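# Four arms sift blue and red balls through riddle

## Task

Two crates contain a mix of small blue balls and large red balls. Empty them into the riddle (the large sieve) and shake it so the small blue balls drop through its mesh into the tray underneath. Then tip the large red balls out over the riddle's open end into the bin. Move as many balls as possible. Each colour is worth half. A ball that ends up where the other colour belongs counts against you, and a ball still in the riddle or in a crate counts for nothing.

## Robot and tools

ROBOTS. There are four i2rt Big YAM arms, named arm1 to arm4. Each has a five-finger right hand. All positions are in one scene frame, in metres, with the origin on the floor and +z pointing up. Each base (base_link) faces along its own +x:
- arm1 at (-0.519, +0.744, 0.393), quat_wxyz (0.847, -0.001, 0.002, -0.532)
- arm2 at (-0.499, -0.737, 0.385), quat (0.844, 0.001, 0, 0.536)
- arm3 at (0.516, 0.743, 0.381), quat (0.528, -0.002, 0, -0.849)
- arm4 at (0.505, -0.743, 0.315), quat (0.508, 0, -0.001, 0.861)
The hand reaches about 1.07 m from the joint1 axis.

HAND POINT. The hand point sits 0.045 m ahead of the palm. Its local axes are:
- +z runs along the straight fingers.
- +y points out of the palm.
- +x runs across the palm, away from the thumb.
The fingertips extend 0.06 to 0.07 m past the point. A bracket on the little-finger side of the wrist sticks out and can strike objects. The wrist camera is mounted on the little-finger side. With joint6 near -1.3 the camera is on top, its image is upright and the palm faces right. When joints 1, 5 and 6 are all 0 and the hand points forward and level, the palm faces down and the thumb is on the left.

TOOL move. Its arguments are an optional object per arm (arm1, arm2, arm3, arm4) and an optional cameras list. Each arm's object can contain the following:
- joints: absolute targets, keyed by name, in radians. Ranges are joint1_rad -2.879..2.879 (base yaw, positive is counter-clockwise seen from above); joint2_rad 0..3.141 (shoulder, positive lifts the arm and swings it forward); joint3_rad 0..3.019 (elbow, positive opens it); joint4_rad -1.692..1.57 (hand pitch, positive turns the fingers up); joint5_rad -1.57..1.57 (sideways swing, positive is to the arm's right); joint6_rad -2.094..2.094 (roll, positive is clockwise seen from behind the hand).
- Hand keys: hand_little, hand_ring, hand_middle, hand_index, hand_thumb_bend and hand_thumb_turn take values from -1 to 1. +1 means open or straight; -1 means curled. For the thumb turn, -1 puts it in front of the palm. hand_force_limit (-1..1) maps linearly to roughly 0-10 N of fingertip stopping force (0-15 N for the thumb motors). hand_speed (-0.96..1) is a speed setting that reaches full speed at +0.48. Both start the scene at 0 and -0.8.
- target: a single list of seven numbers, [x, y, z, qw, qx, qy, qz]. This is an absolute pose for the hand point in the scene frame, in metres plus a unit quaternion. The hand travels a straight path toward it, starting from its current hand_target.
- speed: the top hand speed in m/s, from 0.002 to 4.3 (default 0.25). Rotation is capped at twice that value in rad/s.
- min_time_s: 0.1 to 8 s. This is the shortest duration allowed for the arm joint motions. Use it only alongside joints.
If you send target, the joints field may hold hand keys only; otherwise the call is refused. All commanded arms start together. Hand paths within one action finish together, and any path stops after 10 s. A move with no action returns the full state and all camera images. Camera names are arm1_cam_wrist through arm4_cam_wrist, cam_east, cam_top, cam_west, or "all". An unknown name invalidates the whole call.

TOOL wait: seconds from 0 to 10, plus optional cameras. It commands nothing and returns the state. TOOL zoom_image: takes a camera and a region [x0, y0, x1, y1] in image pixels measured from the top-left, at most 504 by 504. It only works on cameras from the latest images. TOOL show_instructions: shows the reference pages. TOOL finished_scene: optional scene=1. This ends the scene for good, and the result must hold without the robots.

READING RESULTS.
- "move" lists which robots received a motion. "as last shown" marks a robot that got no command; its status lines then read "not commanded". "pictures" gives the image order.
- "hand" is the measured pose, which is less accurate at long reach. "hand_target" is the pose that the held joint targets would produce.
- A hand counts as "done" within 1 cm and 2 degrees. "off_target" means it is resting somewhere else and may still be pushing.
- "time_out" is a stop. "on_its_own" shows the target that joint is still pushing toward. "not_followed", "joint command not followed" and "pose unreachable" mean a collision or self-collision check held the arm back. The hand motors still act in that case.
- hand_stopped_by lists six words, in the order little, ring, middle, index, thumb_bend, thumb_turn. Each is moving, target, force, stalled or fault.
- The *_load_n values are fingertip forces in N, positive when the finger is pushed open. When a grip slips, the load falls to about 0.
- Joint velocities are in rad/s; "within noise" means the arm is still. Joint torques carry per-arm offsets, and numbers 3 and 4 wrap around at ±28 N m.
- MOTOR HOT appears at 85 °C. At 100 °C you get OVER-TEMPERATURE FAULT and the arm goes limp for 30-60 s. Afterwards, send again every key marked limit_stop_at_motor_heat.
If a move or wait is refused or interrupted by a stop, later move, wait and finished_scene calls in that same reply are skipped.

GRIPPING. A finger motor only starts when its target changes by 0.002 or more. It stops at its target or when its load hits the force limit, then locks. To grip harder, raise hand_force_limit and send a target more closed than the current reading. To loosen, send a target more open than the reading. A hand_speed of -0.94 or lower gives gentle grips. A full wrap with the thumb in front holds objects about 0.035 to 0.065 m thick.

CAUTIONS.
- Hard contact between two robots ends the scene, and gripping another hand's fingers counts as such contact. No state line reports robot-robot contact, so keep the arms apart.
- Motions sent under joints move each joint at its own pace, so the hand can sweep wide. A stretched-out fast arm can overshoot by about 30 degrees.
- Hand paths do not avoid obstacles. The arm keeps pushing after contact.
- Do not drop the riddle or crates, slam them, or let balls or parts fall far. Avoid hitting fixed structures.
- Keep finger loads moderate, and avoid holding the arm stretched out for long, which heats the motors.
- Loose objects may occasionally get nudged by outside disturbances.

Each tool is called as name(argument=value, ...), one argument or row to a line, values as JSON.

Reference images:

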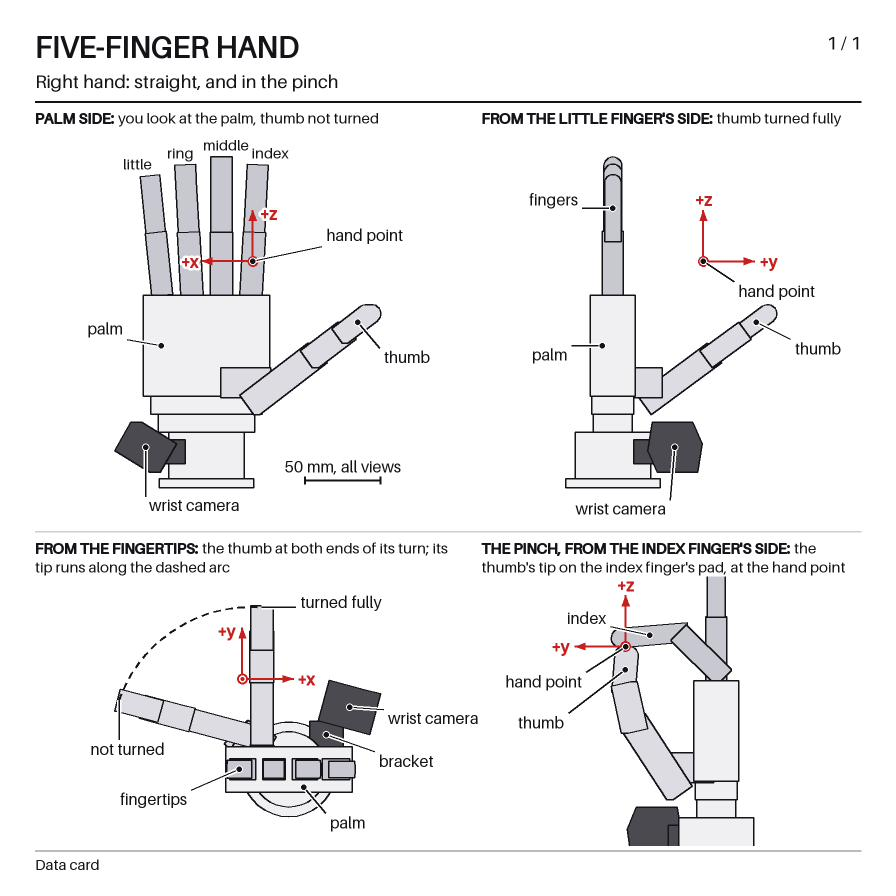

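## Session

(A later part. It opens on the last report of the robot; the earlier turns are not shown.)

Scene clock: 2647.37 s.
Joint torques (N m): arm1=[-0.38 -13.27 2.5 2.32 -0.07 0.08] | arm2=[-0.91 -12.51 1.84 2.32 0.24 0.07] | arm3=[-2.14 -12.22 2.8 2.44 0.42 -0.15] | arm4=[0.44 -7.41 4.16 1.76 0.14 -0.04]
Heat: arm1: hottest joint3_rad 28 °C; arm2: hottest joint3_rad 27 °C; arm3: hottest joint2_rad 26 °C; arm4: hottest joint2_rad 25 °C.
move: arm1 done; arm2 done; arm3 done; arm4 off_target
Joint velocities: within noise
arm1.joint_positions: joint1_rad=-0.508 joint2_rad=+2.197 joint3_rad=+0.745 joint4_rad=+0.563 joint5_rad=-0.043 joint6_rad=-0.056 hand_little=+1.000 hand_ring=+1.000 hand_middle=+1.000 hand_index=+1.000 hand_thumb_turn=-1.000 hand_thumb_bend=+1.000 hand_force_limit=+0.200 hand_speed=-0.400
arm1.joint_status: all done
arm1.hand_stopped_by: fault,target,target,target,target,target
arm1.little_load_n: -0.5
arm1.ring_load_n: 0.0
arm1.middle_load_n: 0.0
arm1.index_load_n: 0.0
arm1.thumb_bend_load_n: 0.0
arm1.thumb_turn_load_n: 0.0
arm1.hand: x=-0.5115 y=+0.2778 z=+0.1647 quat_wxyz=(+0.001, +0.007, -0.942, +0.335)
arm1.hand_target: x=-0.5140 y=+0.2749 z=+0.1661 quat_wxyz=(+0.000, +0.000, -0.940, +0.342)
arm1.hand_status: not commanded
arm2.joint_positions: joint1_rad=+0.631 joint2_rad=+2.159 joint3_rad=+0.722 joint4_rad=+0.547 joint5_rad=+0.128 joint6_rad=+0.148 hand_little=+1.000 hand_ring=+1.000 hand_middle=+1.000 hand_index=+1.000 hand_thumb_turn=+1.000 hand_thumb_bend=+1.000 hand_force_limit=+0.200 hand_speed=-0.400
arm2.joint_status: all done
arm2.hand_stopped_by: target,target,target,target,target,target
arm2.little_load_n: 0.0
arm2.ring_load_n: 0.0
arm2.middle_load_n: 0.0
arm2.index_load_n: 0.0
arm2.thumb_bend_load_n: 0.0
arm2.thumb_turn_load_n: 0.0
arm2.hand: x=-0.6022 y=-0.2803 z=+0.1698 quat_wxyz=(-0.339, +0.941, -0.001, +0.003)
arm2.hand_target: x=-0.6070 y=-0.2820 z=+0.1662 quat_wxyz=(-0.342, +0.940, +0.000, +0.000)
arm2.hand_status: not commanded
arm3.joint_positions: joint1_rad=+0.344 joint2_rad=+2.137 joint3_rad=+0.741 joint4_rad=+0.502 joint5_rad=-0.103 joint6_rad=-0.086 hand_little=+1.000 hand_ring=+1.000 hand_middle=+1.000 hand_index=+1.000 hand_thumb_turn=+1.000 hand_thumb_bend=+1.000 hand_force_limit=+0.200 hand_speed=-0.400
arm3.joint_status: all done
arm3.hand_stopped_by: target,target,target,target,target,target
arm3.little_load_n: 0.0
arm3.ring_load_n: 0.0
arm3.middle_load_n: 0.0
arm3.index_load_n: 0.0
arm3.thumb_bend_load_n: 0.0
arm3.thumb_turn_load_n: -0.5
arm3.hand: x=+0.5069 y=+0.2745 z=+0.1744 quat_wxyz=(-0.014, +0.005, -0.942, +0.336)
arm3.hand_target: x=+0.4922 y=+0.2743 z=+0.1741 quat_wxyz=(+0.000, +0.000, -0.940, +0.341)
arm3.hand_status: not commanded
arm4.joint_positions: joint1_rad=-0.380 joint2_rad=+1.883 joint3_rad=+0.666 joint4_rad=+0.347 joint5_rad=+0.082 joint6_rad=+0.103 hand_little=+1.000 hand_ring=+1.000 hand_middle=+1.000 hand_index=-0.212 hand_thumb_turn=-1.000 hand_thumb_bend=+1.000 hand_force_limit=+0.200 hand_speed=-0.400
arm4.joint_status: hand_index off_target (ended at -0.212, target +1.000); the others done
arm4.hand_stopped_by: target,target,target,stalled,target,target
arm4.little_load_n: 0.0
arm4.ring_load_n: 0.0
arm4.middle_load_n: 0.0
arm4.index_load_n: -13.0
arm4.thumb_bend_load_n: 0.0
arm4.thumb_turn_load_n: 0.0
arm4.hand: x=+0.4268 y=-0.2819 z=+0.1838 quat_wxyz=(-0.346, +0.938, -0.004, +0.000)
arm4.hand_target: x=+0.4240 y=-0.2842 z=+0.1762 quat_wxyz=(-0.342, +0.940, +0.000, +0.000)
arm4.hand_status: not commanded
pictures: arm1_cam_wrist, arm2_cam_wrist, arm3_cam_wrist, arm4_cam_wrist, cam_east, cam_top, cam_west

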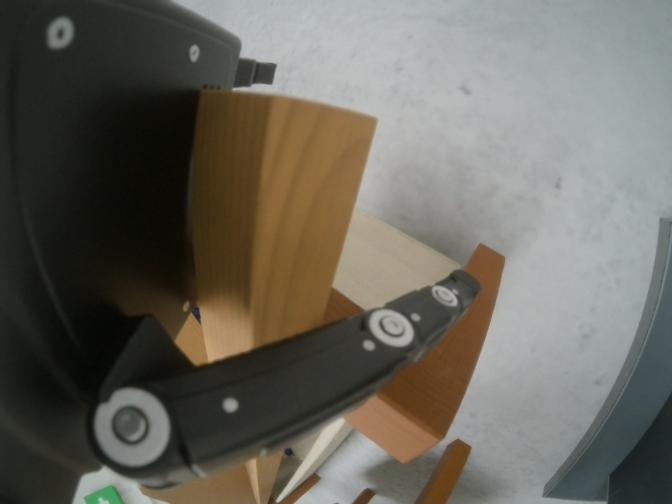

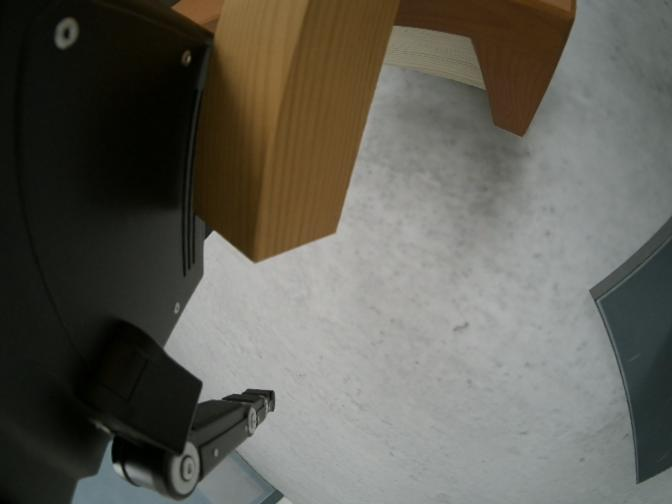

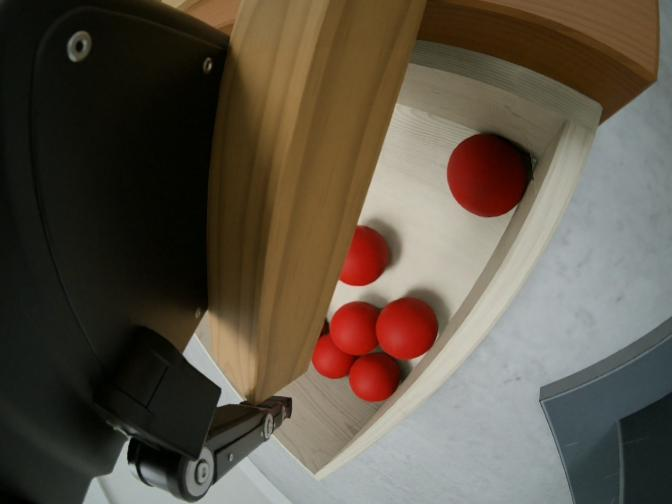

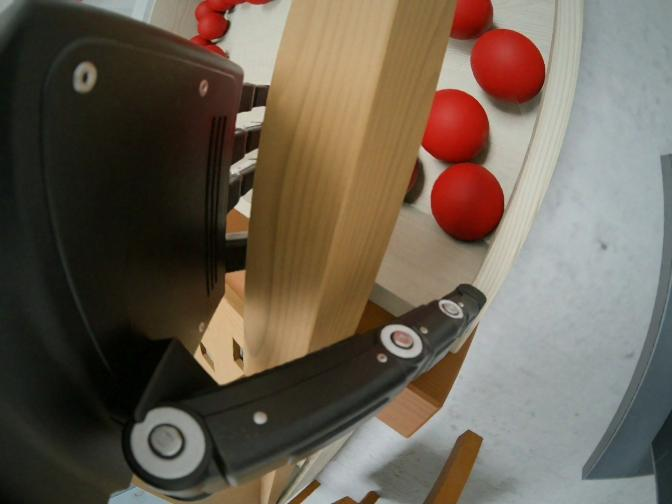

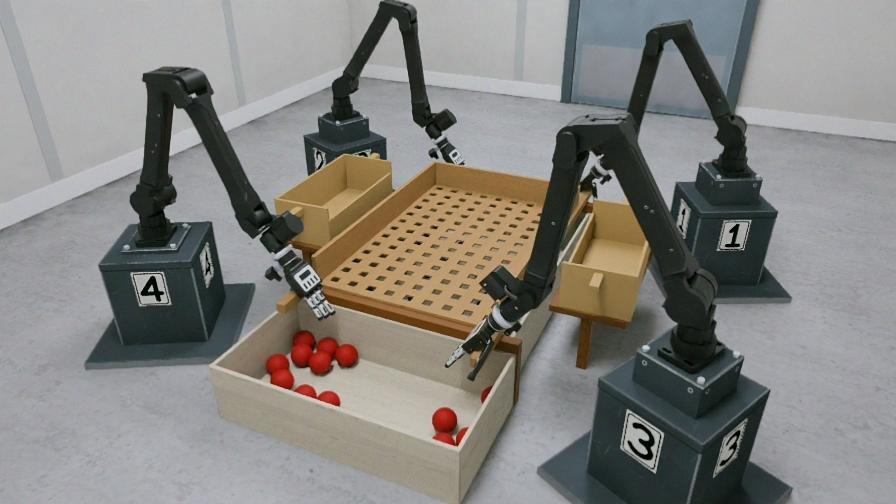

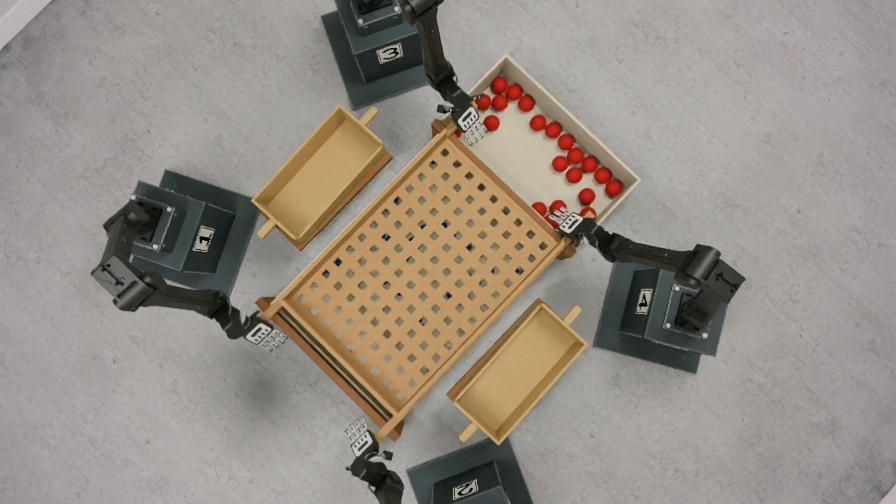

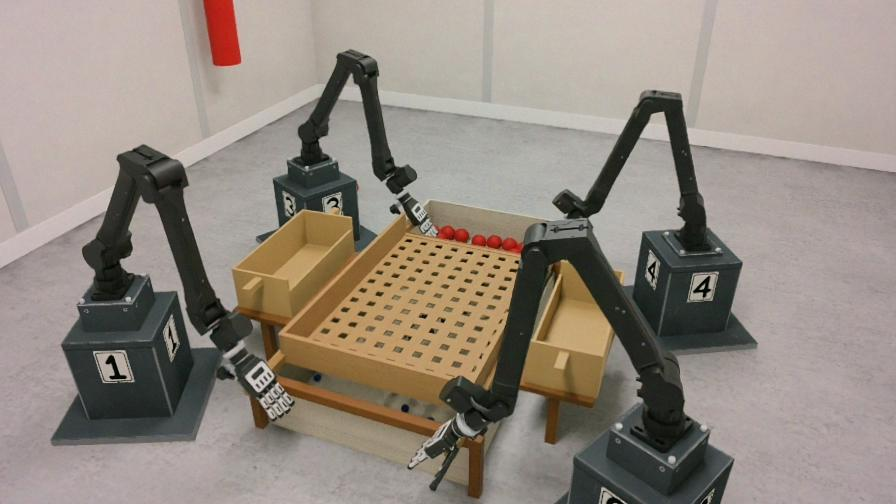

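move(
  arm4={"joints": {"hand_index": -0.5, "hand_speed": -0.5, "hand_force_limit": 0.2}},
)

move(
  arm4={"target": [0.449, -0.285, 0.174, 0.3420, -0.9397, 0, 0], "speed": 0.06},
  arm1={"target": [-0.516, 0.276, 0.175, 0, 0, 0.9397, -0.3420], "speed": 0.06},
  cameras=["arm4_cam_wrist", "cam_top"],
)

zoom_image(
  camera="cam_top",
  region=[530, 180, 630, 280],
)

Scene clock: 2655.17 s.
Joint torques (N m): arm1=[-0.38 -13.27 2.48 2.32 -0.08 0.07] | arm2=[-1.14 -12.75 1.83 2.1 0.25 0.1] | arm3=[-1.9 -12.04 2.84 2.54 0.42 -0.14] | arm4=[0.44 -7.53 4.16 1.74 0.14 -0.04]
Heat: arm1: hottest joint3_rad 27 °C; arm2: hottest joint3_rad 26 °C; arm3: hottest joint2_rad 26 °C; arm4: hottest joint2_rad 25 °C.
move: arm4 done
Joint velocities: within noise
arm1, arm2, arm3: as last shown
arm1.little_load_n: 0.0
arm1.middle_load_n: -0.5
arm2.thumb_bend_load_n: -0.5
arm3.thumb_turn_load_n: 0.0
arm4.joint_positions: joint1_rad=-0.380 joint2_rad=+1.884 joint3_rad=+0.666 joint4_rad=+0.347 joint5_rad=+0.082 joint6_rad=+0.103 hand_little=+1.000 hand_ring=+1.000 hand_middle=+1.000 hand_index=-0.500 hand_thumb_turn=-1.000 hand_thumb_bend=+1.000 hand_force_limit=+0.200 hand_speed=-0.500
arm4.joint_status: all done
arm4.hand_stopped_by: target,target,target,target,target,target
arm4.little_load_n: 0.0
arm4.ring_load_n: 0.0
arm4.middle_load_n: 0.0
arm4.index_load_n: 0.0
arm4.thumb_bend_load_n: 0.0
arm4.thumb_turn_load_n: 0.0
arm4.hand: x=+0.4269 y=-0.2823 z=+0.1831 quat_wxyz=(-0.346, +0.938, -0.004, +0.000)
arm4.hand_target: x=+0.4240 y=-0.2842 z=+0.1762 quat_wxyz=(-0.342, +0.940, +0.000, +0.000)
arm4.hand_status: not commanded
pictures: none

Scene clock: 2656.27 s.
Joint torques (N m): arm1=[-0.44 -14.97 2.13 1.66 -0.12 0.05] | arm2=[-0.97 -12.98 1.88 2.18 0.26 0.08] | arm3=[-2.02 -12.28 2.93 2.51 0.41 -0.14] | arm4=[-1.2 -7.47 3.37 2.17 0.09 -0.23]
Heat: arm1: hottest joint3_rad 27 °C; arm2: hottest joint3_rad 26 °C; arm3: hottest joint2_rad 26 °C; arm4: hottest joint2_rad 25 °C.
move: arm1 done; arm4 off_target
Joint velocities: within noise
arm1.joint_positions: joint1_rad=-0.512 joint2_rad=+2.191 joint3_rad=+0.738 joint4_rad=+0.563 joint5_rad=-0.045 joint6_rad=-0.056 hand_little=+1.000 hand_ring=+1.000 hand_middle=+1.000 hand_index=+1.000 hand_thumb_turn=-1.000 hand_thumb_bend=+1.000 hand_force_limit=+0.200 hand_speed=-0.400
arm1.joint_status: not commanded
arm1.hand_stopped_by: fault,target,target,target,target,target
arm1.little_load_n: 0.0
arm1.ring_load_n: 0.0
arm1.middle_load_n: 0.0
arm1.index_load_n: 0.0
arm1.thumb_bend_load_n: 0.0
arm1.thumb_turn_load_n: 0.0
arm1.hand: x=-0.5130 y=+0.2800 z=+0.1665 quat_wxyz=(+0.001, +0.006, -0.942, +0.335)
arm1.hand_target: x=-0.5159 y=+0.2762 z=+0.1747 quat_wxyz=(+0.000, +0.000, -0.940, +0.342)
arm1.hand_status: done (0.010 m and 1.1 deg from the pose sent, 0.011 m and 1.2 deg at the start)
arm2, arm3: as last shown
arm2.thumb_bend_load_n: 0.0
arm4.joint_positions: joint1_rad=-0.426 joint2_rad=+1.886 joint3_rad=+0.666 joint4_rad=+0.353 joint5_rad=+0.043 joint6_rad=+0.073 hand_little=+1.000 hand_ring=+1.000 hand_middle=+1.000 hand_index=-0.500 hand_thumb_turn=-1.000 hand_thumb_bend=+1.000 hand_force_limit=+0.200 hand_speed=-0.500
arm4.joint_status: not commanded
arm4.hand_stopped_by: target,target,target,target,target,target
arm4.little_load_n: 0.0
arm4.ring_load_n: 0.0
arm4.middle_load_n: 0.0
arm4.index_load_n: 0.0
arm4.thumb_bend_load_n: 0.0
arm4.thumb_turn_load_n: 1.5
arm4.hand: x=+0.4424 y=-0.2802 z=+0.1832 quat_wxyz=(-0.346, +0.938, -0.005, -0.006)
arm4.hand_target: x=+0.4490 y=-0.2852 z=+0.1743 quat_wxyz=(-0.342, +0.940, +0.000, +0.000)
arm4.hand_status: off_target (0.012 m and 1.0 deg from the pose sent, 0.024 m and 0.6 deg at the start)

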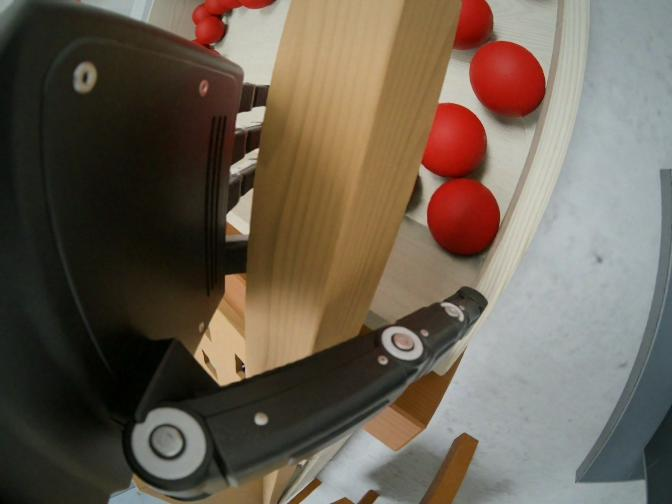

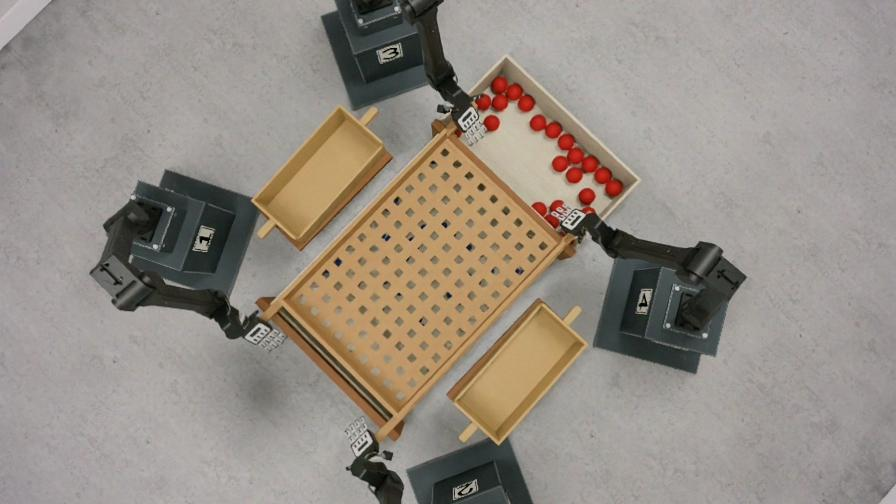

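Scaled by 5.040 from the camera's image (finer frame: 1280x720).

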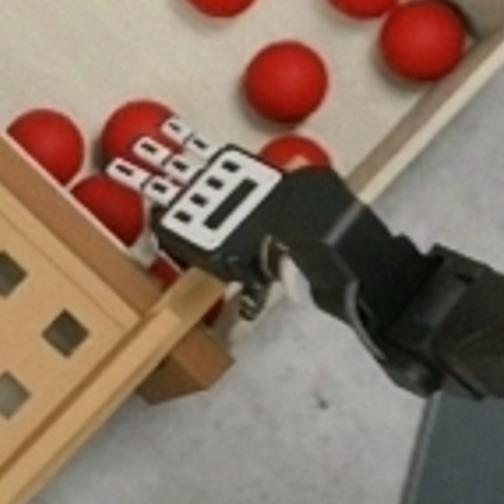

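move(
  arm4={"joints": {"hand_index": 1.0, "hand_speed": -0.6, "hand_force_limit": 0.2}},
  cameras=["arm4_cam_wrist"],
)

Scene clock: 2661.47 s.
Joint torques (N m): arm1=[-0.5 -14.97 2.15 1.66 -0.12 0.05] | arm2=[-0.32 -12.98 1.73 2.02 0.22 0.14] | arm3=[-1.79 -12.63 2.78 2.45 0.43 -0.13] | arm4=[-1.26 -7.47 3.38 2.15 0.09 -0.24]
Heat: arm1: hottest joint3_rad 27 °C; arm2: hottest joint3_rad 26 °C; arm3: hottest joint2_rad 26 °C; arm4: hottest joint2_rad 25 °C.
move: arm4 done
Joint velocities: within noise
arm1, arm2, arm3: as last shown
arm1.little_load_n: 0.5
arm4.joint_positions: joint1_rad=-0.426 joint2_rad=+1.886 joint3_rad=+0.666 joint4_rad=+0.353 joint5_rad=+0.042 joint6_rad=+0.073 hand_little=+1.000 hand_ring=+1.000 hand_middle=+1.000 hand_index=+1.000 hand_thumb_turn=-1.000 hand_thumb_bend=+1.000 hand_force_limit=+0.200 hand_speed=-0.600
arm4.joint_status: all done
arm4.hand_stopped_by: target,target,target,target,target,target
arm4.little_load_n: 0.0
arm4.ring_load_n: 0.0
arm4.middle_load_n: 0.0
arm4.index_load_n: 0.0
arm4.thumb_bend_load_n: 0.0
arm4.thumb_turn_load_n: 2.0
arm4.hand: x=+0.4423 y=-0.2803 z=+0.1832 quat_wxyz=(-0.346, +0.938, -0.005, -0.006)
arm4.hand_target: x=+0.4489 y=-0.2852 z=+0.1743 quat_wxyz=(-0.342, +0.940, +0.000, +0.000)
arm4.hand_status: not commanded

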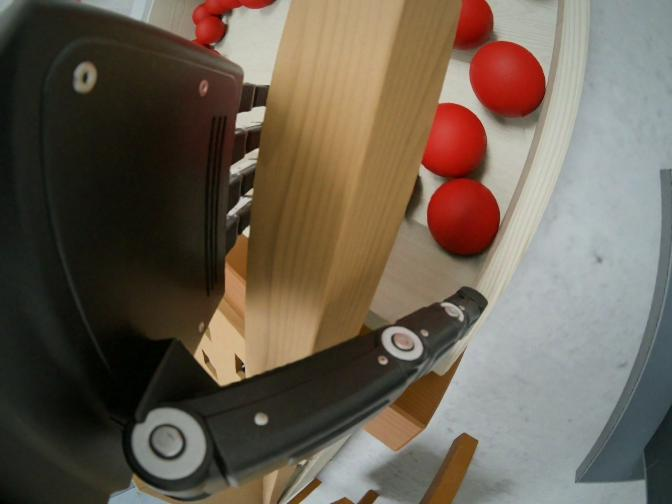

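move(
  arm1={"target": [-0.516, 0.300, 0.320, 0, 0, 0.9397, -0.3420], "speed": 0.12},
  arm2={"target": [-0.607, -0.305, 0.320, 0.3420, -0.9397, 0, 0], "speed": 0.12},
  arm3={"target": [0.504, 0.300, 0.320, 0, 0, 0.9397, -0.3420], "speed": 0.12},
  arm4={"target": [0.445, -0.305, 0.320, 0.3420, -0.9397, 0, 0], "speed": 0.12},
  cameras=["all"],
)

Scene clock: 2676.23 s.
Joint torques (N m): arm1=[-0.5 -11.87 5.82 1.46 -0.13 0] | arm2=[-1.08 -11.22 4.55 0.84 0.27 0.08] | arm3=[0.26 -10.52 6.08 1.14 0.04 0.01] | arm4=[0.09 -7.47 8.14 1.09 0.19 -0.07]
Heat: arm1: hottest joint3_rad 27 °C; arm2: hottest joint3_rad 25 °C; arm3: hottest joint2_rad 26 °C; arm4: hottest joint2_rad 25 °C.
move: arm1 done; arm2 done; arm3 done; arm4 off_target
Joint velocities: within noise
arm1.joint_positions: joint1_rad=-0.518 joint2_rad=+1.682 joint3_rad=+0.625 joint4_rad=+0.174 joint5_rad=-0.049 joint6_rad=-0.056 hand_little=+1.000 hand_ring=+1.000 hand_middle=+1.000 hand_index=+1.000 hand_thumb_turn=-1.000 hand_thumb_bend=+1.000 hand_force_limit=+0.200 hand_speed=-0.400
arm1.joint_status: not commanded
arm1.hand_stopped_by: fault,target,target,target,target,target
arm1.little_load_n: 0.0
arm1.ring_load_n: 0.0
arm1.middle_load_n: 0.0
arm1.index_load_n: 0.0
arm1.thumb_bend_load_n: 0.0
arm1.thumb_turn_load_n: 0.0
arm1.hand: x=-0.5132 y=+0.3015 z=+0.3140 quat_wxyz=(+0.000, +0.003, -0.941, +0.338)
arm1.hand_target: x=-0.5159 y=+0.3000 z=+0.3199 quat_wxyz=(+0.000, +0.000, -0.940, +0.342)
arm1.hand_status: done (0.007 m and 0.6 deg from the pose sent, 0.155 m and 1.1 deg at the start)
arm2.joint_positions: joint1_rad=+0.642 joint2_rad=+1.644 joint3_rad=+0.620 joint4_rad=+0.147 joint5_rad=+0.136 joint6_rad=+0.157 hand_little=+1.000 hand_ring=+1.000 hand_middle=+1.000 hand_index=+1.000 hand_thumb_turn=+1.000 hand_thumb_bend=+1.000 hand_force_limit=+0.200 hand_speed=-0.400
arm2.joint_status: not commanded
arm2.hand_stopped_by: target,target,target,target,target,target
arm2.little_load_n: 0.0
arm2.ring_load_n: 0.0
arm2.middle_load_n: 0.0
arm2.index_load_n: 0.0
arm2.thumb_bend_load_n: 0.0
arm2.thumb_turn_load_n: -0.5
arm2.hand: x=-0.6017 y=-0.3010 z=+0.3189 quat_wxyz=(-0.346, +0.938, -0.002, +0.002)
arm2.hand_target: x=-0.6069 y=-0.3049 z=+0.3199 quat_wxyz=(-0.342, +0.940, +0.000, +0.000)
arm2.hand_status: done (0.007 m and 0.6 deg from the pose sent, 0.152 m and 0.5 deg at the start)
arm3.joint_positions: joint1_rad=+0.334 joint2_rad=+1.645 joint3_rad=+0.642 joint4_rad=+0.137 joint5_rad=-0.080 joint6_rad=-0.086 hand_little=+1.000 hand_ring=+1.000 hand_middle=+1.000 hand_index=+1.000 hand_thumb_turn=+1.000 hand_thumb_bend=+1.000 hand_force_limit=+0.200 hand_speed=-0.400
arm3.joint_status: not commanded
arm3.hand_stopped_by: target,target,target,target,target,target
arm3.little_load_n: 0.0
arm3.ring_load_n: 0.0
arm3.middle_load_n: 0.0
arm3.index_load_n: 0.0
arm3.thumb_bend_load_n: 0.0
arm3.thumb_turn_load_n: 0.0
arm3.hand: x=+0.5006 y=+0.2934 z=+0.3208 quat_wxyz=(+0.001, -0.003, -0.937, +0.348)
arm3.hand_target: x=+0.5039 y=+0.2999 z=+0.3199 quat_wxyz=(+0.000, +0.000, -0.940, +0.342)
arm3.hand_status: done (0.007 m and 0.9 deg from the pose sent, 0.148 m and 1.8 deg at the start)
arm4.joint_positions: joint1_rad=-0.426 joint2_rad=+1.452 joint3_rad=+0.645 joint4_rad=-0.096 joint5_rad=+0.049 joint6_rad=+0.066 hand_little=+1.000 hand_ring=+1.000 hand_middle=+1.000 hand_index=+1.000 hand_thumb_turn=-1.000 hand_thumb_bend=+1.000 hand_force_limit=+0.200 hand_speed=-0.600
arm4.joint_status: not commanded
arm4.hand_stopped_by: target,target,target,target,target,target
arm4.little_load_n: 0.0
arm4.ring_load_n: 0.0
arm4.middle_load_n: 0.0
arm4.index_load_n: 0.0
arm4.thumb_bend_load_n: 0.0
arm4.thumb_turn_load_n: 0.0
arm4.hand: x=+0.4467 y=-0.3160 z=+0.3061 quat_wxyz=(-0.329, +0.944, -0.002, +0.000)
arm4.hand_target: x=+0.4449 y=-0.3053 z=+0.3200 quat_wxyz=(-0.342, +0.940, +0.000, +0.000)
arm4.hand_status: off_target (0.018 m and 1.6 deg from the pose sent, 0.139 m and 1.0 deg at the start)
pictures: arm1_cam_wrist, arm2_cam_wrist, arm3_cam_wrist, arm4_cam_wrist, cam_east, cam_top, cam_west

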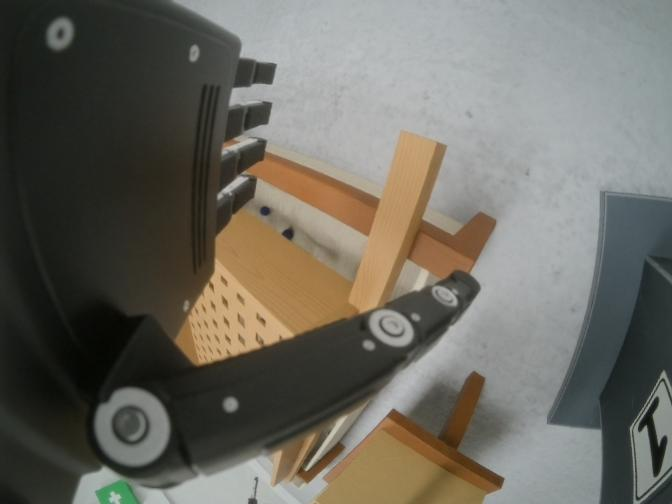

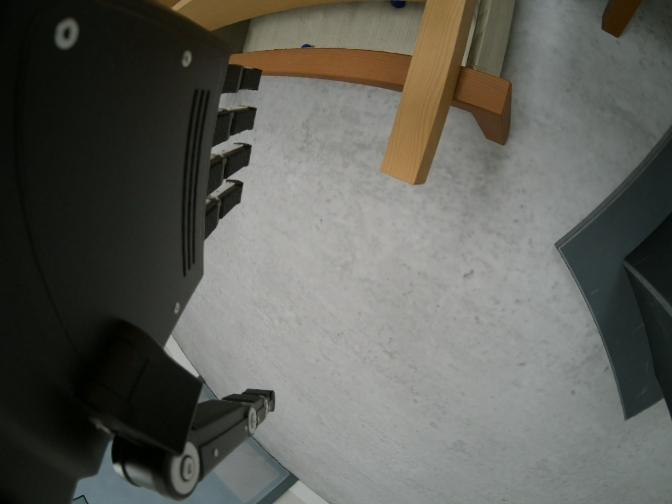

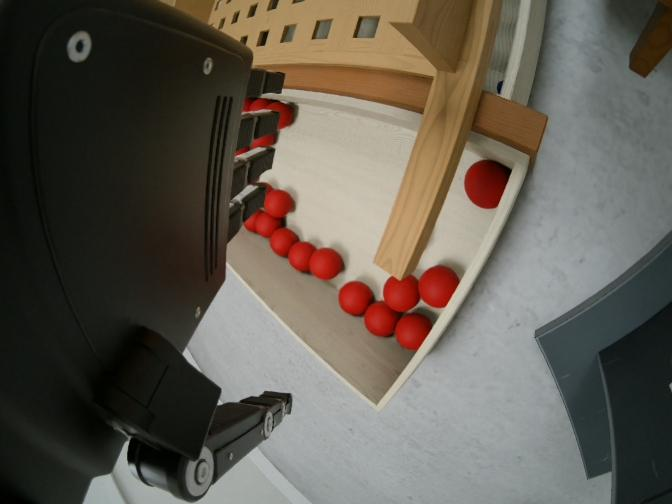

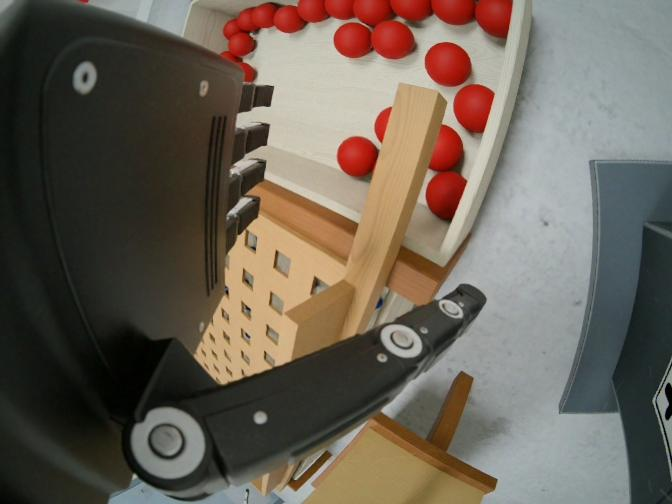

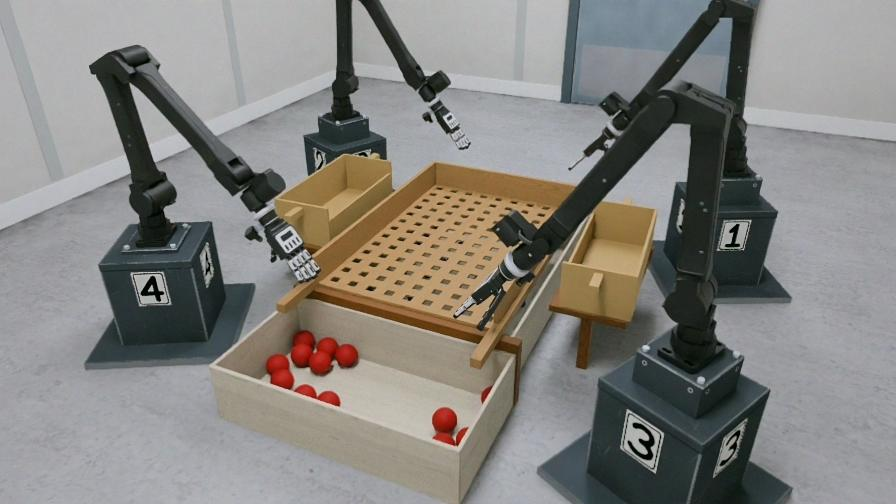

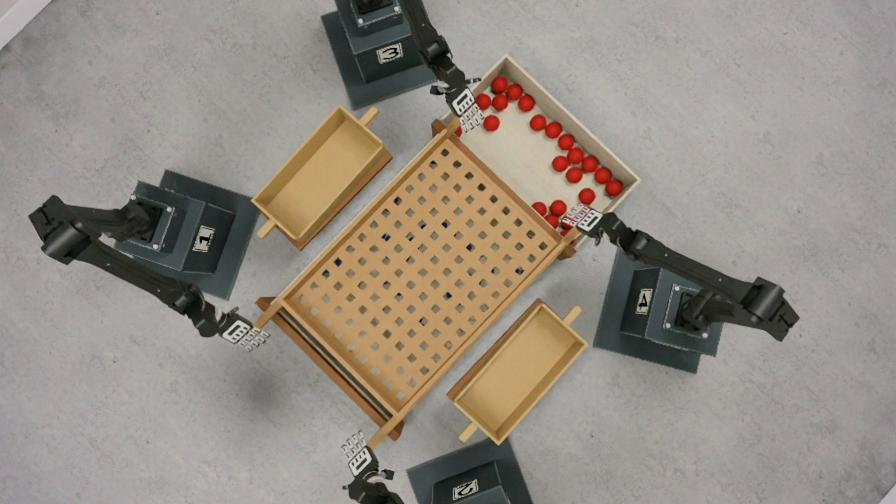

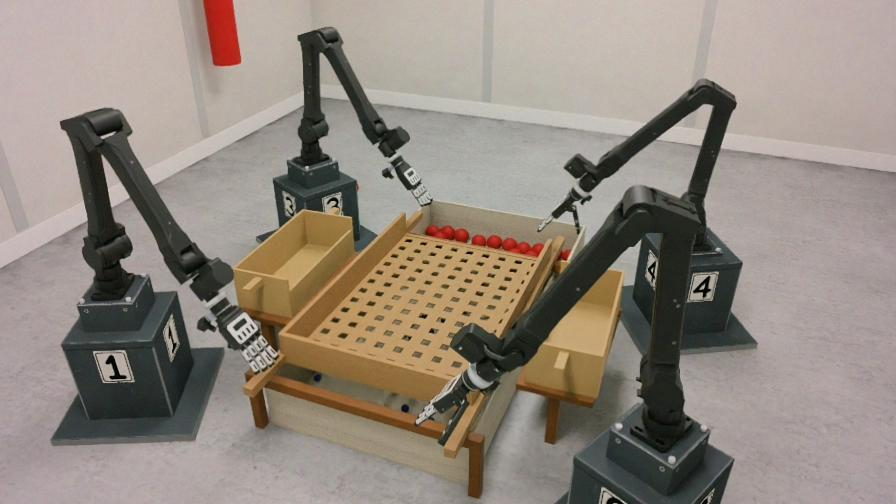

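zoom_image(
  camera="cam_west",
  region=[320, 150, 400, 250],
)

zoom_image(
  camera="cam_top",
  region=[430, 40, 660, 260],
)

Scaled by 5.040 from the camera's image (finer frame: 1280x720).

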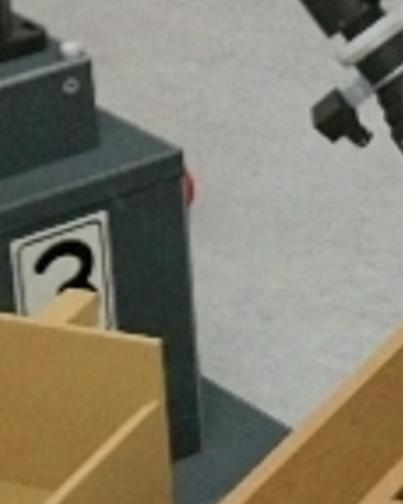

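Scaled by 2.191 from the camera's image (finer frame: 1280x720).

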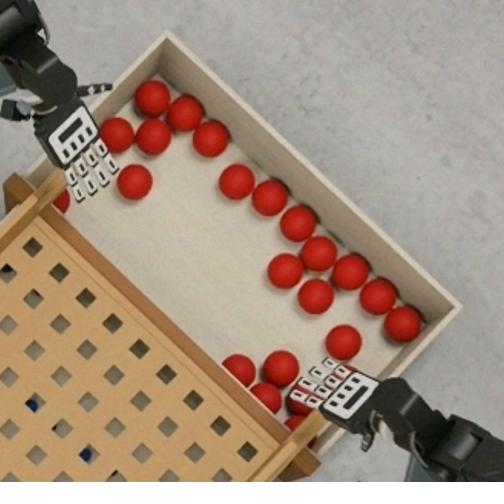

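move(
  arm3={"joints": {"joint1_rad": 2.17, "hand_thumb_turn": -1.0, "hand_thumb_bend": 1.0, "hand_speed": -0.4}, "min_time_s": 4},
  cameras=["arm3_cam_wrist", "cam_top", "cam_east", "cam_west"],
)

Scene clock: 2757.03 s.
Joint torques (N m): arm1=[-0.5 -11.87 5.81 1.42 -0.13 0.01] | arm2=[-0.67 -11.28 4.48 0.79 0.24 0.11] | arm3=[0.32 -10.05 6.04 0.96 -0.02 -0.01] | arm4=[0.15 -7.59 8.13 0.99 0.19 -0.06]
Heat: arm1: hottest joint3_rad 27 °C; arm2: hottest joint3_rad 25 °C; arm3: hottest joint2_rad 25 °C; arm4: hottest joint2_rad 25 °C.
move: arm3 done
Joint velocities: within noise
arm1, arm2, arm4: as last shown
arm1.ring_load_n: -0.5
arm2.thumb_turn_load_n: 0.0
arm3.joint_positions: joint1_rad=+2.164 joint2_rad=+1.645 joint3_rad=+0.642 joint4_rad=+0.137 joint5_rad=-0.079 joint6_rad=-0.086 hand_little=+1.000 hand_ring=+1.000 hand_middle=+1.000 hand_index=+1.000 hand_thumb_turn=-1.000 hand_thumb_bend=+1.000 hand_force_limit=+0.200 hand_speed=-0.400
arm3.joint_status: all done
arm3.hand_stopped_by: target,target,target,target,target,target
arm3.little_load_n: 0.0
arm3.ring_load_n: 0.0
arm3.middle_load_n: 0.0
arm3.index_load_n: 0.0
arm3.thumb_bend_load_n: 0.0
arm3.thumb_turn_load_n: -0.5
arm3.hand: x=+0.9538 y=+0.8427 z=+0.3177 quat_wxyz=(-0.273, +0.742, -0.576, +0.210)
arm3.hand_target: x=+0.9467 y=+0.8441 z=+0.3169 quat_wxyz=(-0.269, +0.745, -0.574, +0.206)
arm3.hand_status: not commanded
pictures: arm3_cam_wrist, cam_east, cam_top, cam_west

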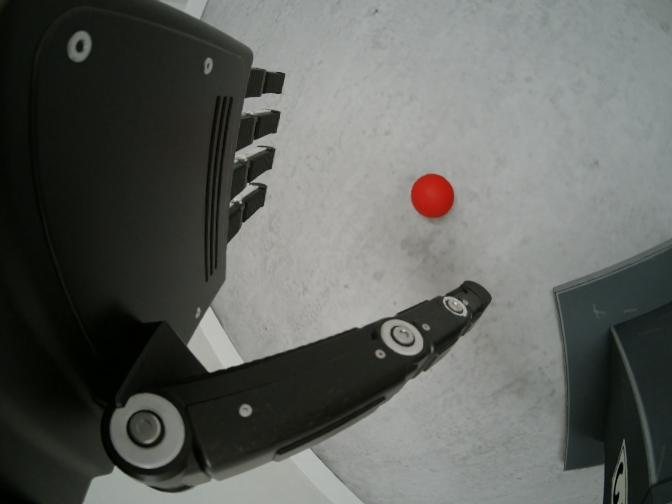

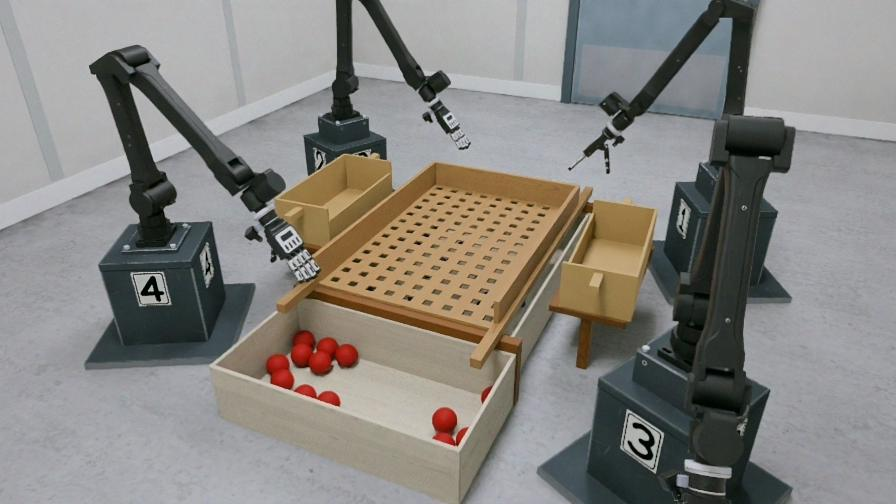

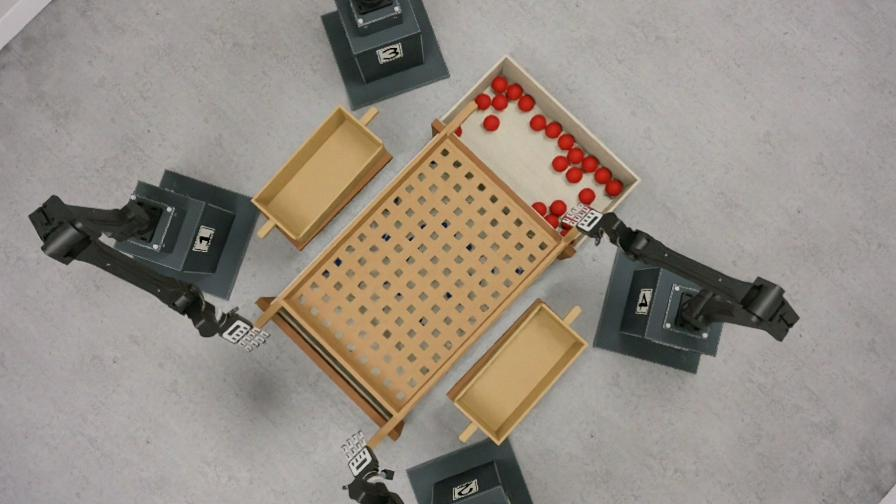

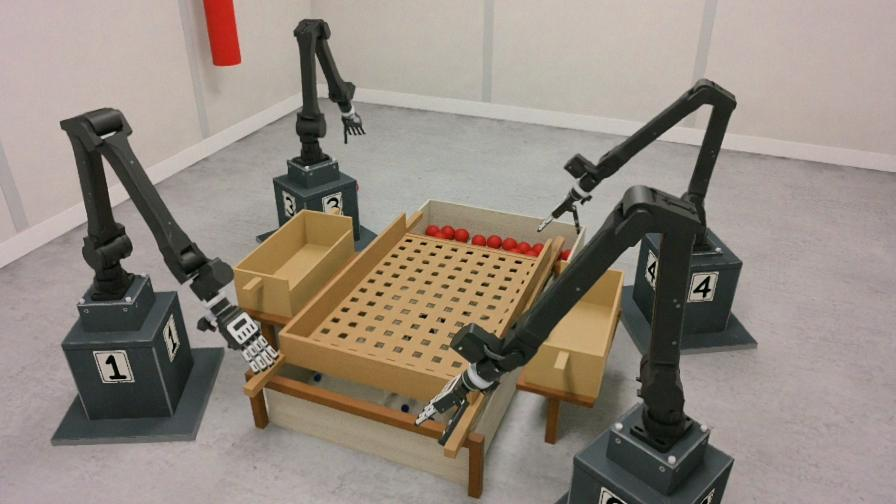

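move(
  arm3={"target": [1.022, 0.881, 0.165, 0.3404, -0.7137, 0.5526, -0.2636], "speed": 0.15, "joints": {"hand_little": 0.6, "hand_ring": 0.6, "hand_middle": 0.6, "hand_index": 0.6, "hand_speed": -0.3}},
  cameras=["arm3_cam_wrist", "cam_west"],
)

Scene clock: 2829.80 s.
Joint torques (N m): arm1=[-0.44 -11.81 5.82 1.4 -0.14 0] | arm2=[-0.73 -11.16 4.53 1.09 0.24 0.1] | arm3=[0.73 -12.51 4.4 2.85 0.08 0.17] | arm4=[0.15 -7.53 8.13 0.99 0.19 -0.06]
Heat: arm1: hottest joint3_rad 27 °C; arm2: hottest joint3_rad 25 °C; arm3: hottest joint2_rad 25 °C; arm4: hottest joint2_rad 25 °C.
move: arm3 off_target
Joint velocities: within noise
arm1, arm2, arm4: as last shown
arm1.ring_load_n: 0.0
arm1.middle_load_n: -0.5
arm1.thumb_bend_load_n: -0.5
arm3.joint_positions: joint1_rad=+2.215 joint2_rad=+2.244 joint3_rad=+0.771 joint4_rad=+0.765 joint5_rad=-0.047 joint6_rad=-0.051 hand_little=+0.600 hand_ring=+0.600 hand_middle=+0.600 hand_index=+0.600 hand_thumb_turn=-1.000 hand_thumb_bend=+1.000 hand_force_limit=+0.200 hand_speed=-0.300
arm3.joint_status: all done
arm3.hand_stopped_by: target,target,target,target,target,target
arm3.little_load_n: 0.0
arm3.ring_load_n: 0.0
arm3.middle_load_n: 0.0
arm3.index_load_n: 0.0
arm3.thumb_bend_load_n: 0.0
arm3.thumb_turn_load_n: 0.0
arm3.hand: x=+1.0108 y=+0.8727 z=+0.1631 quat_wxyz=(-0.327, +0.720, -0.554, +0.258)
arm3.hand_target: x=+1.0216 y=+0.8808 z=+0.1652 quat_wxyz=(-0.340, +0.714, -0.553, +0.263)
arm3.hand_status: off_target (0.014 m and 1.8 deg from the pose sent, 0.172 m and 10.6 deg at the start)

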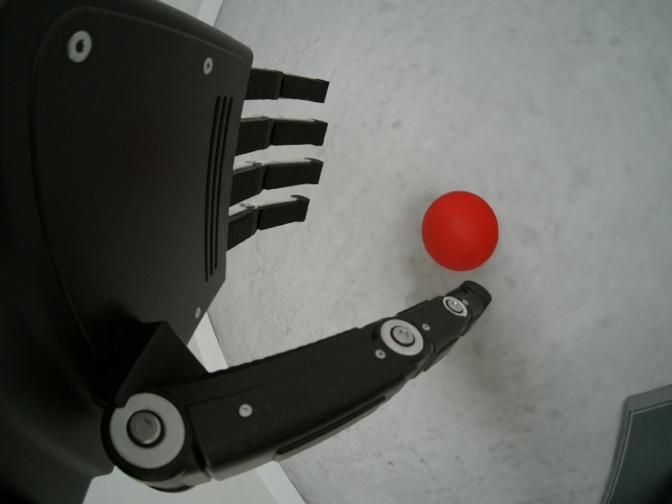

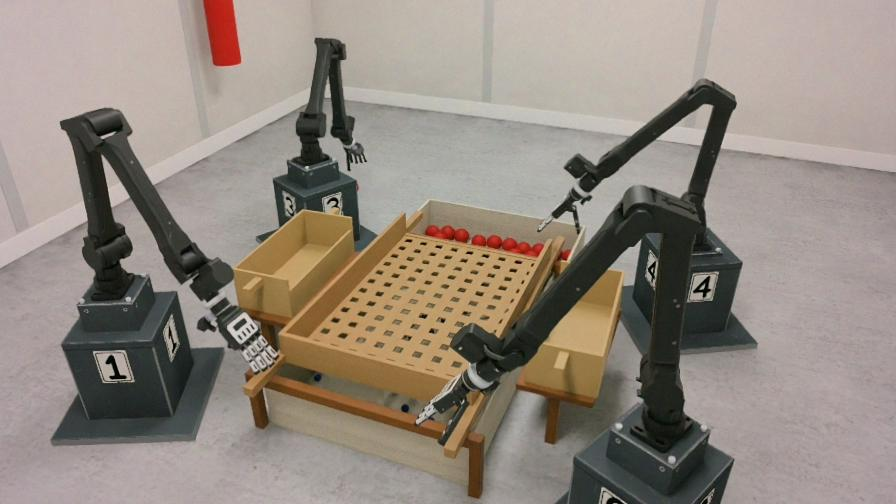

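move(
  arm3={"target": [1.037, 0.896, 0.075, 0.3404, -0.7137, 0.5526, -0.2636], "speed": 0.12},
  cameras=["arm3_cam_wrist"],
)

Scene clock: 2876.47 s.
Joint torques (N m): arm1=[-0.5 -11.87 5.82 1.4 -0.14 0] | arm2=[-0.67 -11.28 4.45 0.81 0.27 0.11] | arm3=[0.85 -13.68 3.15 2.8 0.1 0.16] | arm4=[0.09 -7.53 8.14 0.99 0.19 -0.07]
Heat: arm1: hottest joint3_rad 27 °C; arm2: hottest joint3_rad 25 °C; arm3: hottest joint2_rad 26 °C; arm4: hottest joint2_rad 25 °C.
move: arm3 off_target
Joint velocities: within noise
arm1, arm2, arm4: as last shown
arm1.middle_load_n: 0.0
arm1.thumb_bend_load_n: 0.0
arm3.joint_positions: joint1_rad=+2.243 joint2_rad=+2.515 joint3_rad=+0.947 joint4_rad=+0.866 joint5_rad=-0.026 joint6_rad=-0.034 hand_little=+0.600 hand_ring=+0.600 hand_middle=+0.600 hand_index=+0.600 hand_thumb_turn=-1.000 hand_thumb_bend=+1.000 hand_force_limit=+0.200 hand_speed=-0.300
arm3.joint_status: not commanded
arm3.hand_stopped_by: target,target,target,target,target,target
arm3.little_load_n: 0.0
arm3.ring_load_n: 0.0
arm3.middle_load_n: 0.0
arm3.index_load_n: 0.0
arm3.thumb_bend_load_n: 0.0
arm3.thumb_turn_load_n: 0.0
arm3.hand: x=+1.0299 y=+0.8882 z=+0.0752 quat_wxyz=(-0.329, +0.720, -0.553, +0.260)
arm3.hand_target: x=+1.0368 y=+0.8959 z=+0.0753 quat_wxyz=(-0.340, +0.714, -0.553, +0.263)
arm3.hand_status: off_target (0.011 m and 1.5 deg from the pose sent, 0.095 m and 1.8 deg at the start)
arm4.middle_load_n: -0.5

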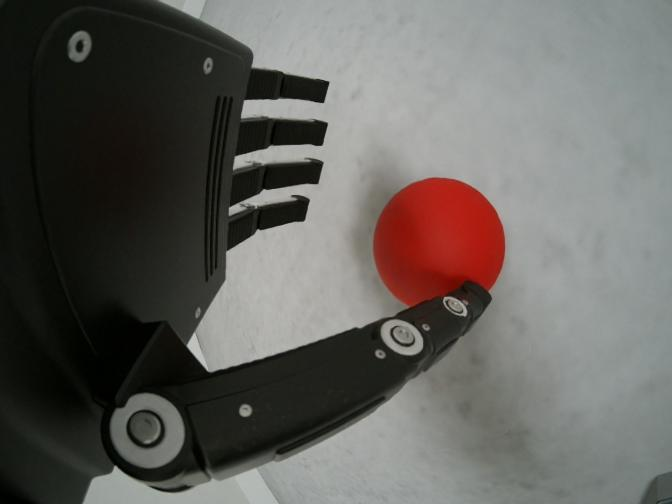

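move(
  arm3={"target": [1.0250, 0.8930, 0.080, 0.3404, -0.7137, 0.5526, -0.2636], "speed": 0.1},
)

move(
  arm3={"target": [1.0240, 0.8928, 0.056, 0.3404, -0.7137, 0.5526, -0.2636], "speed": 0.06},
  cameras=["arm3_cam_wrist"],
)

Scene clock: 2892.07 s.
Joint torques (N m): arm1=[-0.5 -11.87 5.82 1.4 -0.14 0] | arm2=[-0.44 -10.87 4.56 0.87 0.25 0.11] | arm3=[0.85 -14.45 1.07 2.86 0.06 0.16] | arm4=[0.15 -7.53 8.13 1.01 0.19 -0.06]
Heat: arm1: hottest joint3_rad 27 °C; arm2: hottest joint3_rad 25 °C; arm3: hottest joint2_rad 26 °C; arm4: hottest joint2_rad 25 °C.
move: arm3 done
Joint velocities: within noise
arm1, arm2, arm4: as last shown
arm2.thumb_turn_load_n: -0.5
arm3.joint_positions: joint1_rad=+2.243 joint2_rad=+2.515 joint3_rad=+0.930 joint4_rad=+0.892 joint5_rad=-0.026 joint6_rad=-0.034 hand_little=+0.600 hand_ring=+0.600 hand_middle=+0.600 hand_index=+0.600 hand_thumb_turn=-1.000 hand_thumb_bend=+1.000 hand_force_limit=+0.200 hand_speed=-0.300
arm3.joint_status: not commanded
arm3.hand_stopped_by: target,target,target,target,target,target
arm3.little_load_n: 0.0
arm3.ring_load_n: 0.0
arm3.middle_load_n: 0.0
arm3.index_load_n: 0.0
arm3.thumb_bend_load_n: 0.0
arm3.thumb_turn_load_n: 0.0
arm3.hand: x=+1.0253 y=+0.8872 z=+0.0766 quat_wxyz=(-0.332, +0.719, -0.552, +0.262)
arm3.hand_target: x=+1.0250 y=+0.8929 z=+0.0801 quat_wxyz=(-0.340, +0.714, -0.553, +0.263)
arm3.hand_status: done (0.007 m and 1.1 deg from the pose sent, 0.008 m and 1.6 deg at the start)
arm4.middle_load_n: 0.0
pictures: none

Scene clock: 2893.30 s.
Joint torques (N m): arm1=[-0.5 -11.87 5.81 1.4 -0.14 0] | arm2=[-0.44 -11.16 4.49 0.91 0.22 0.1] | arm3=[0.79 -13.63 2.47 2.82 0.1 0.15] | arm4=[0.15 -7.47 8.13 0.98 0.19 -0.06]
Heat: arm1: hottest joint3_rad 27 °C; arm2: hottest joint3_rad 25 °C; arm3: hottest joint2_rad 26 °C; arm4: hottest joint2_rad 25 °C.
move: arm3 done
Joint velocities: within noise
arm1, arm2, arm4: as last shown
arm1.little_load_n: -0.5
arm1.middle_load_n: -0.5
arm2.thumb_turn_load_n: 0.0
arm3.joint_positions: joint1_rad=+2.243 joint2_rad=+2.572 joint3_rad=+0.949 joint4_rad=+0.923 joint5_rad=-0.026 joint6_rad=-0.034 hand_little=+0.600 hand_ring=+0.600 hand_middle=+0.600 hand_index=+0.600 hand_thumb_turn=-1.000 hand_thumb_bend=+1.000 hand_force_limit=+0.200 hand_speed=-0.300
arm3.joint_status: not commanded
arm3.hand_stopped_by: target,target,target,target,target,target
arm3.little_load_n: 0.0
arm3.ring_load_n: -0.5
arm3.middle_load_n: 0.0
arm3.index_load_n: 0.0
arm3.thumb_bend_load_n: 0.0
arm3.thumb_turn_load_n: 0.0
arm3.hand: x=+1.0181 y=+0.8856 z=+0.0559 quat_wxyz=(-0.329, +0.720, -0.553, +0.260)
arm3.hand_target: x=+1.0238 y=+0.8927 z=+0.0561 quat_wxyz=(-0.340, +0.714, -0.553, +0.263)
arm3.hand_status: done (0.009 m and 1.5 deg from the pose sent, 0.021 m and 1.1 deg at the start)

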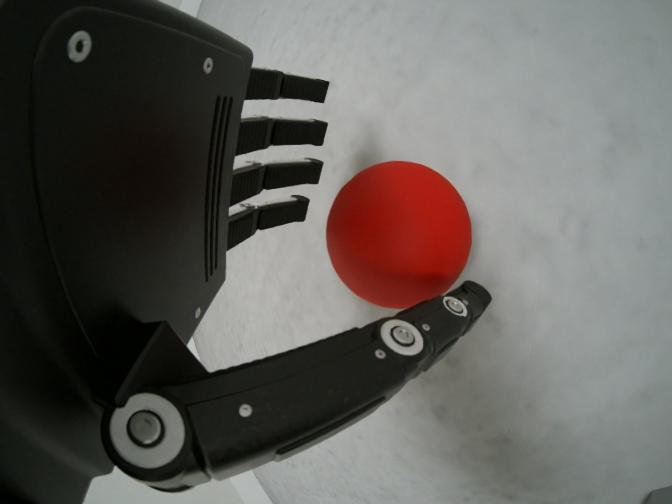

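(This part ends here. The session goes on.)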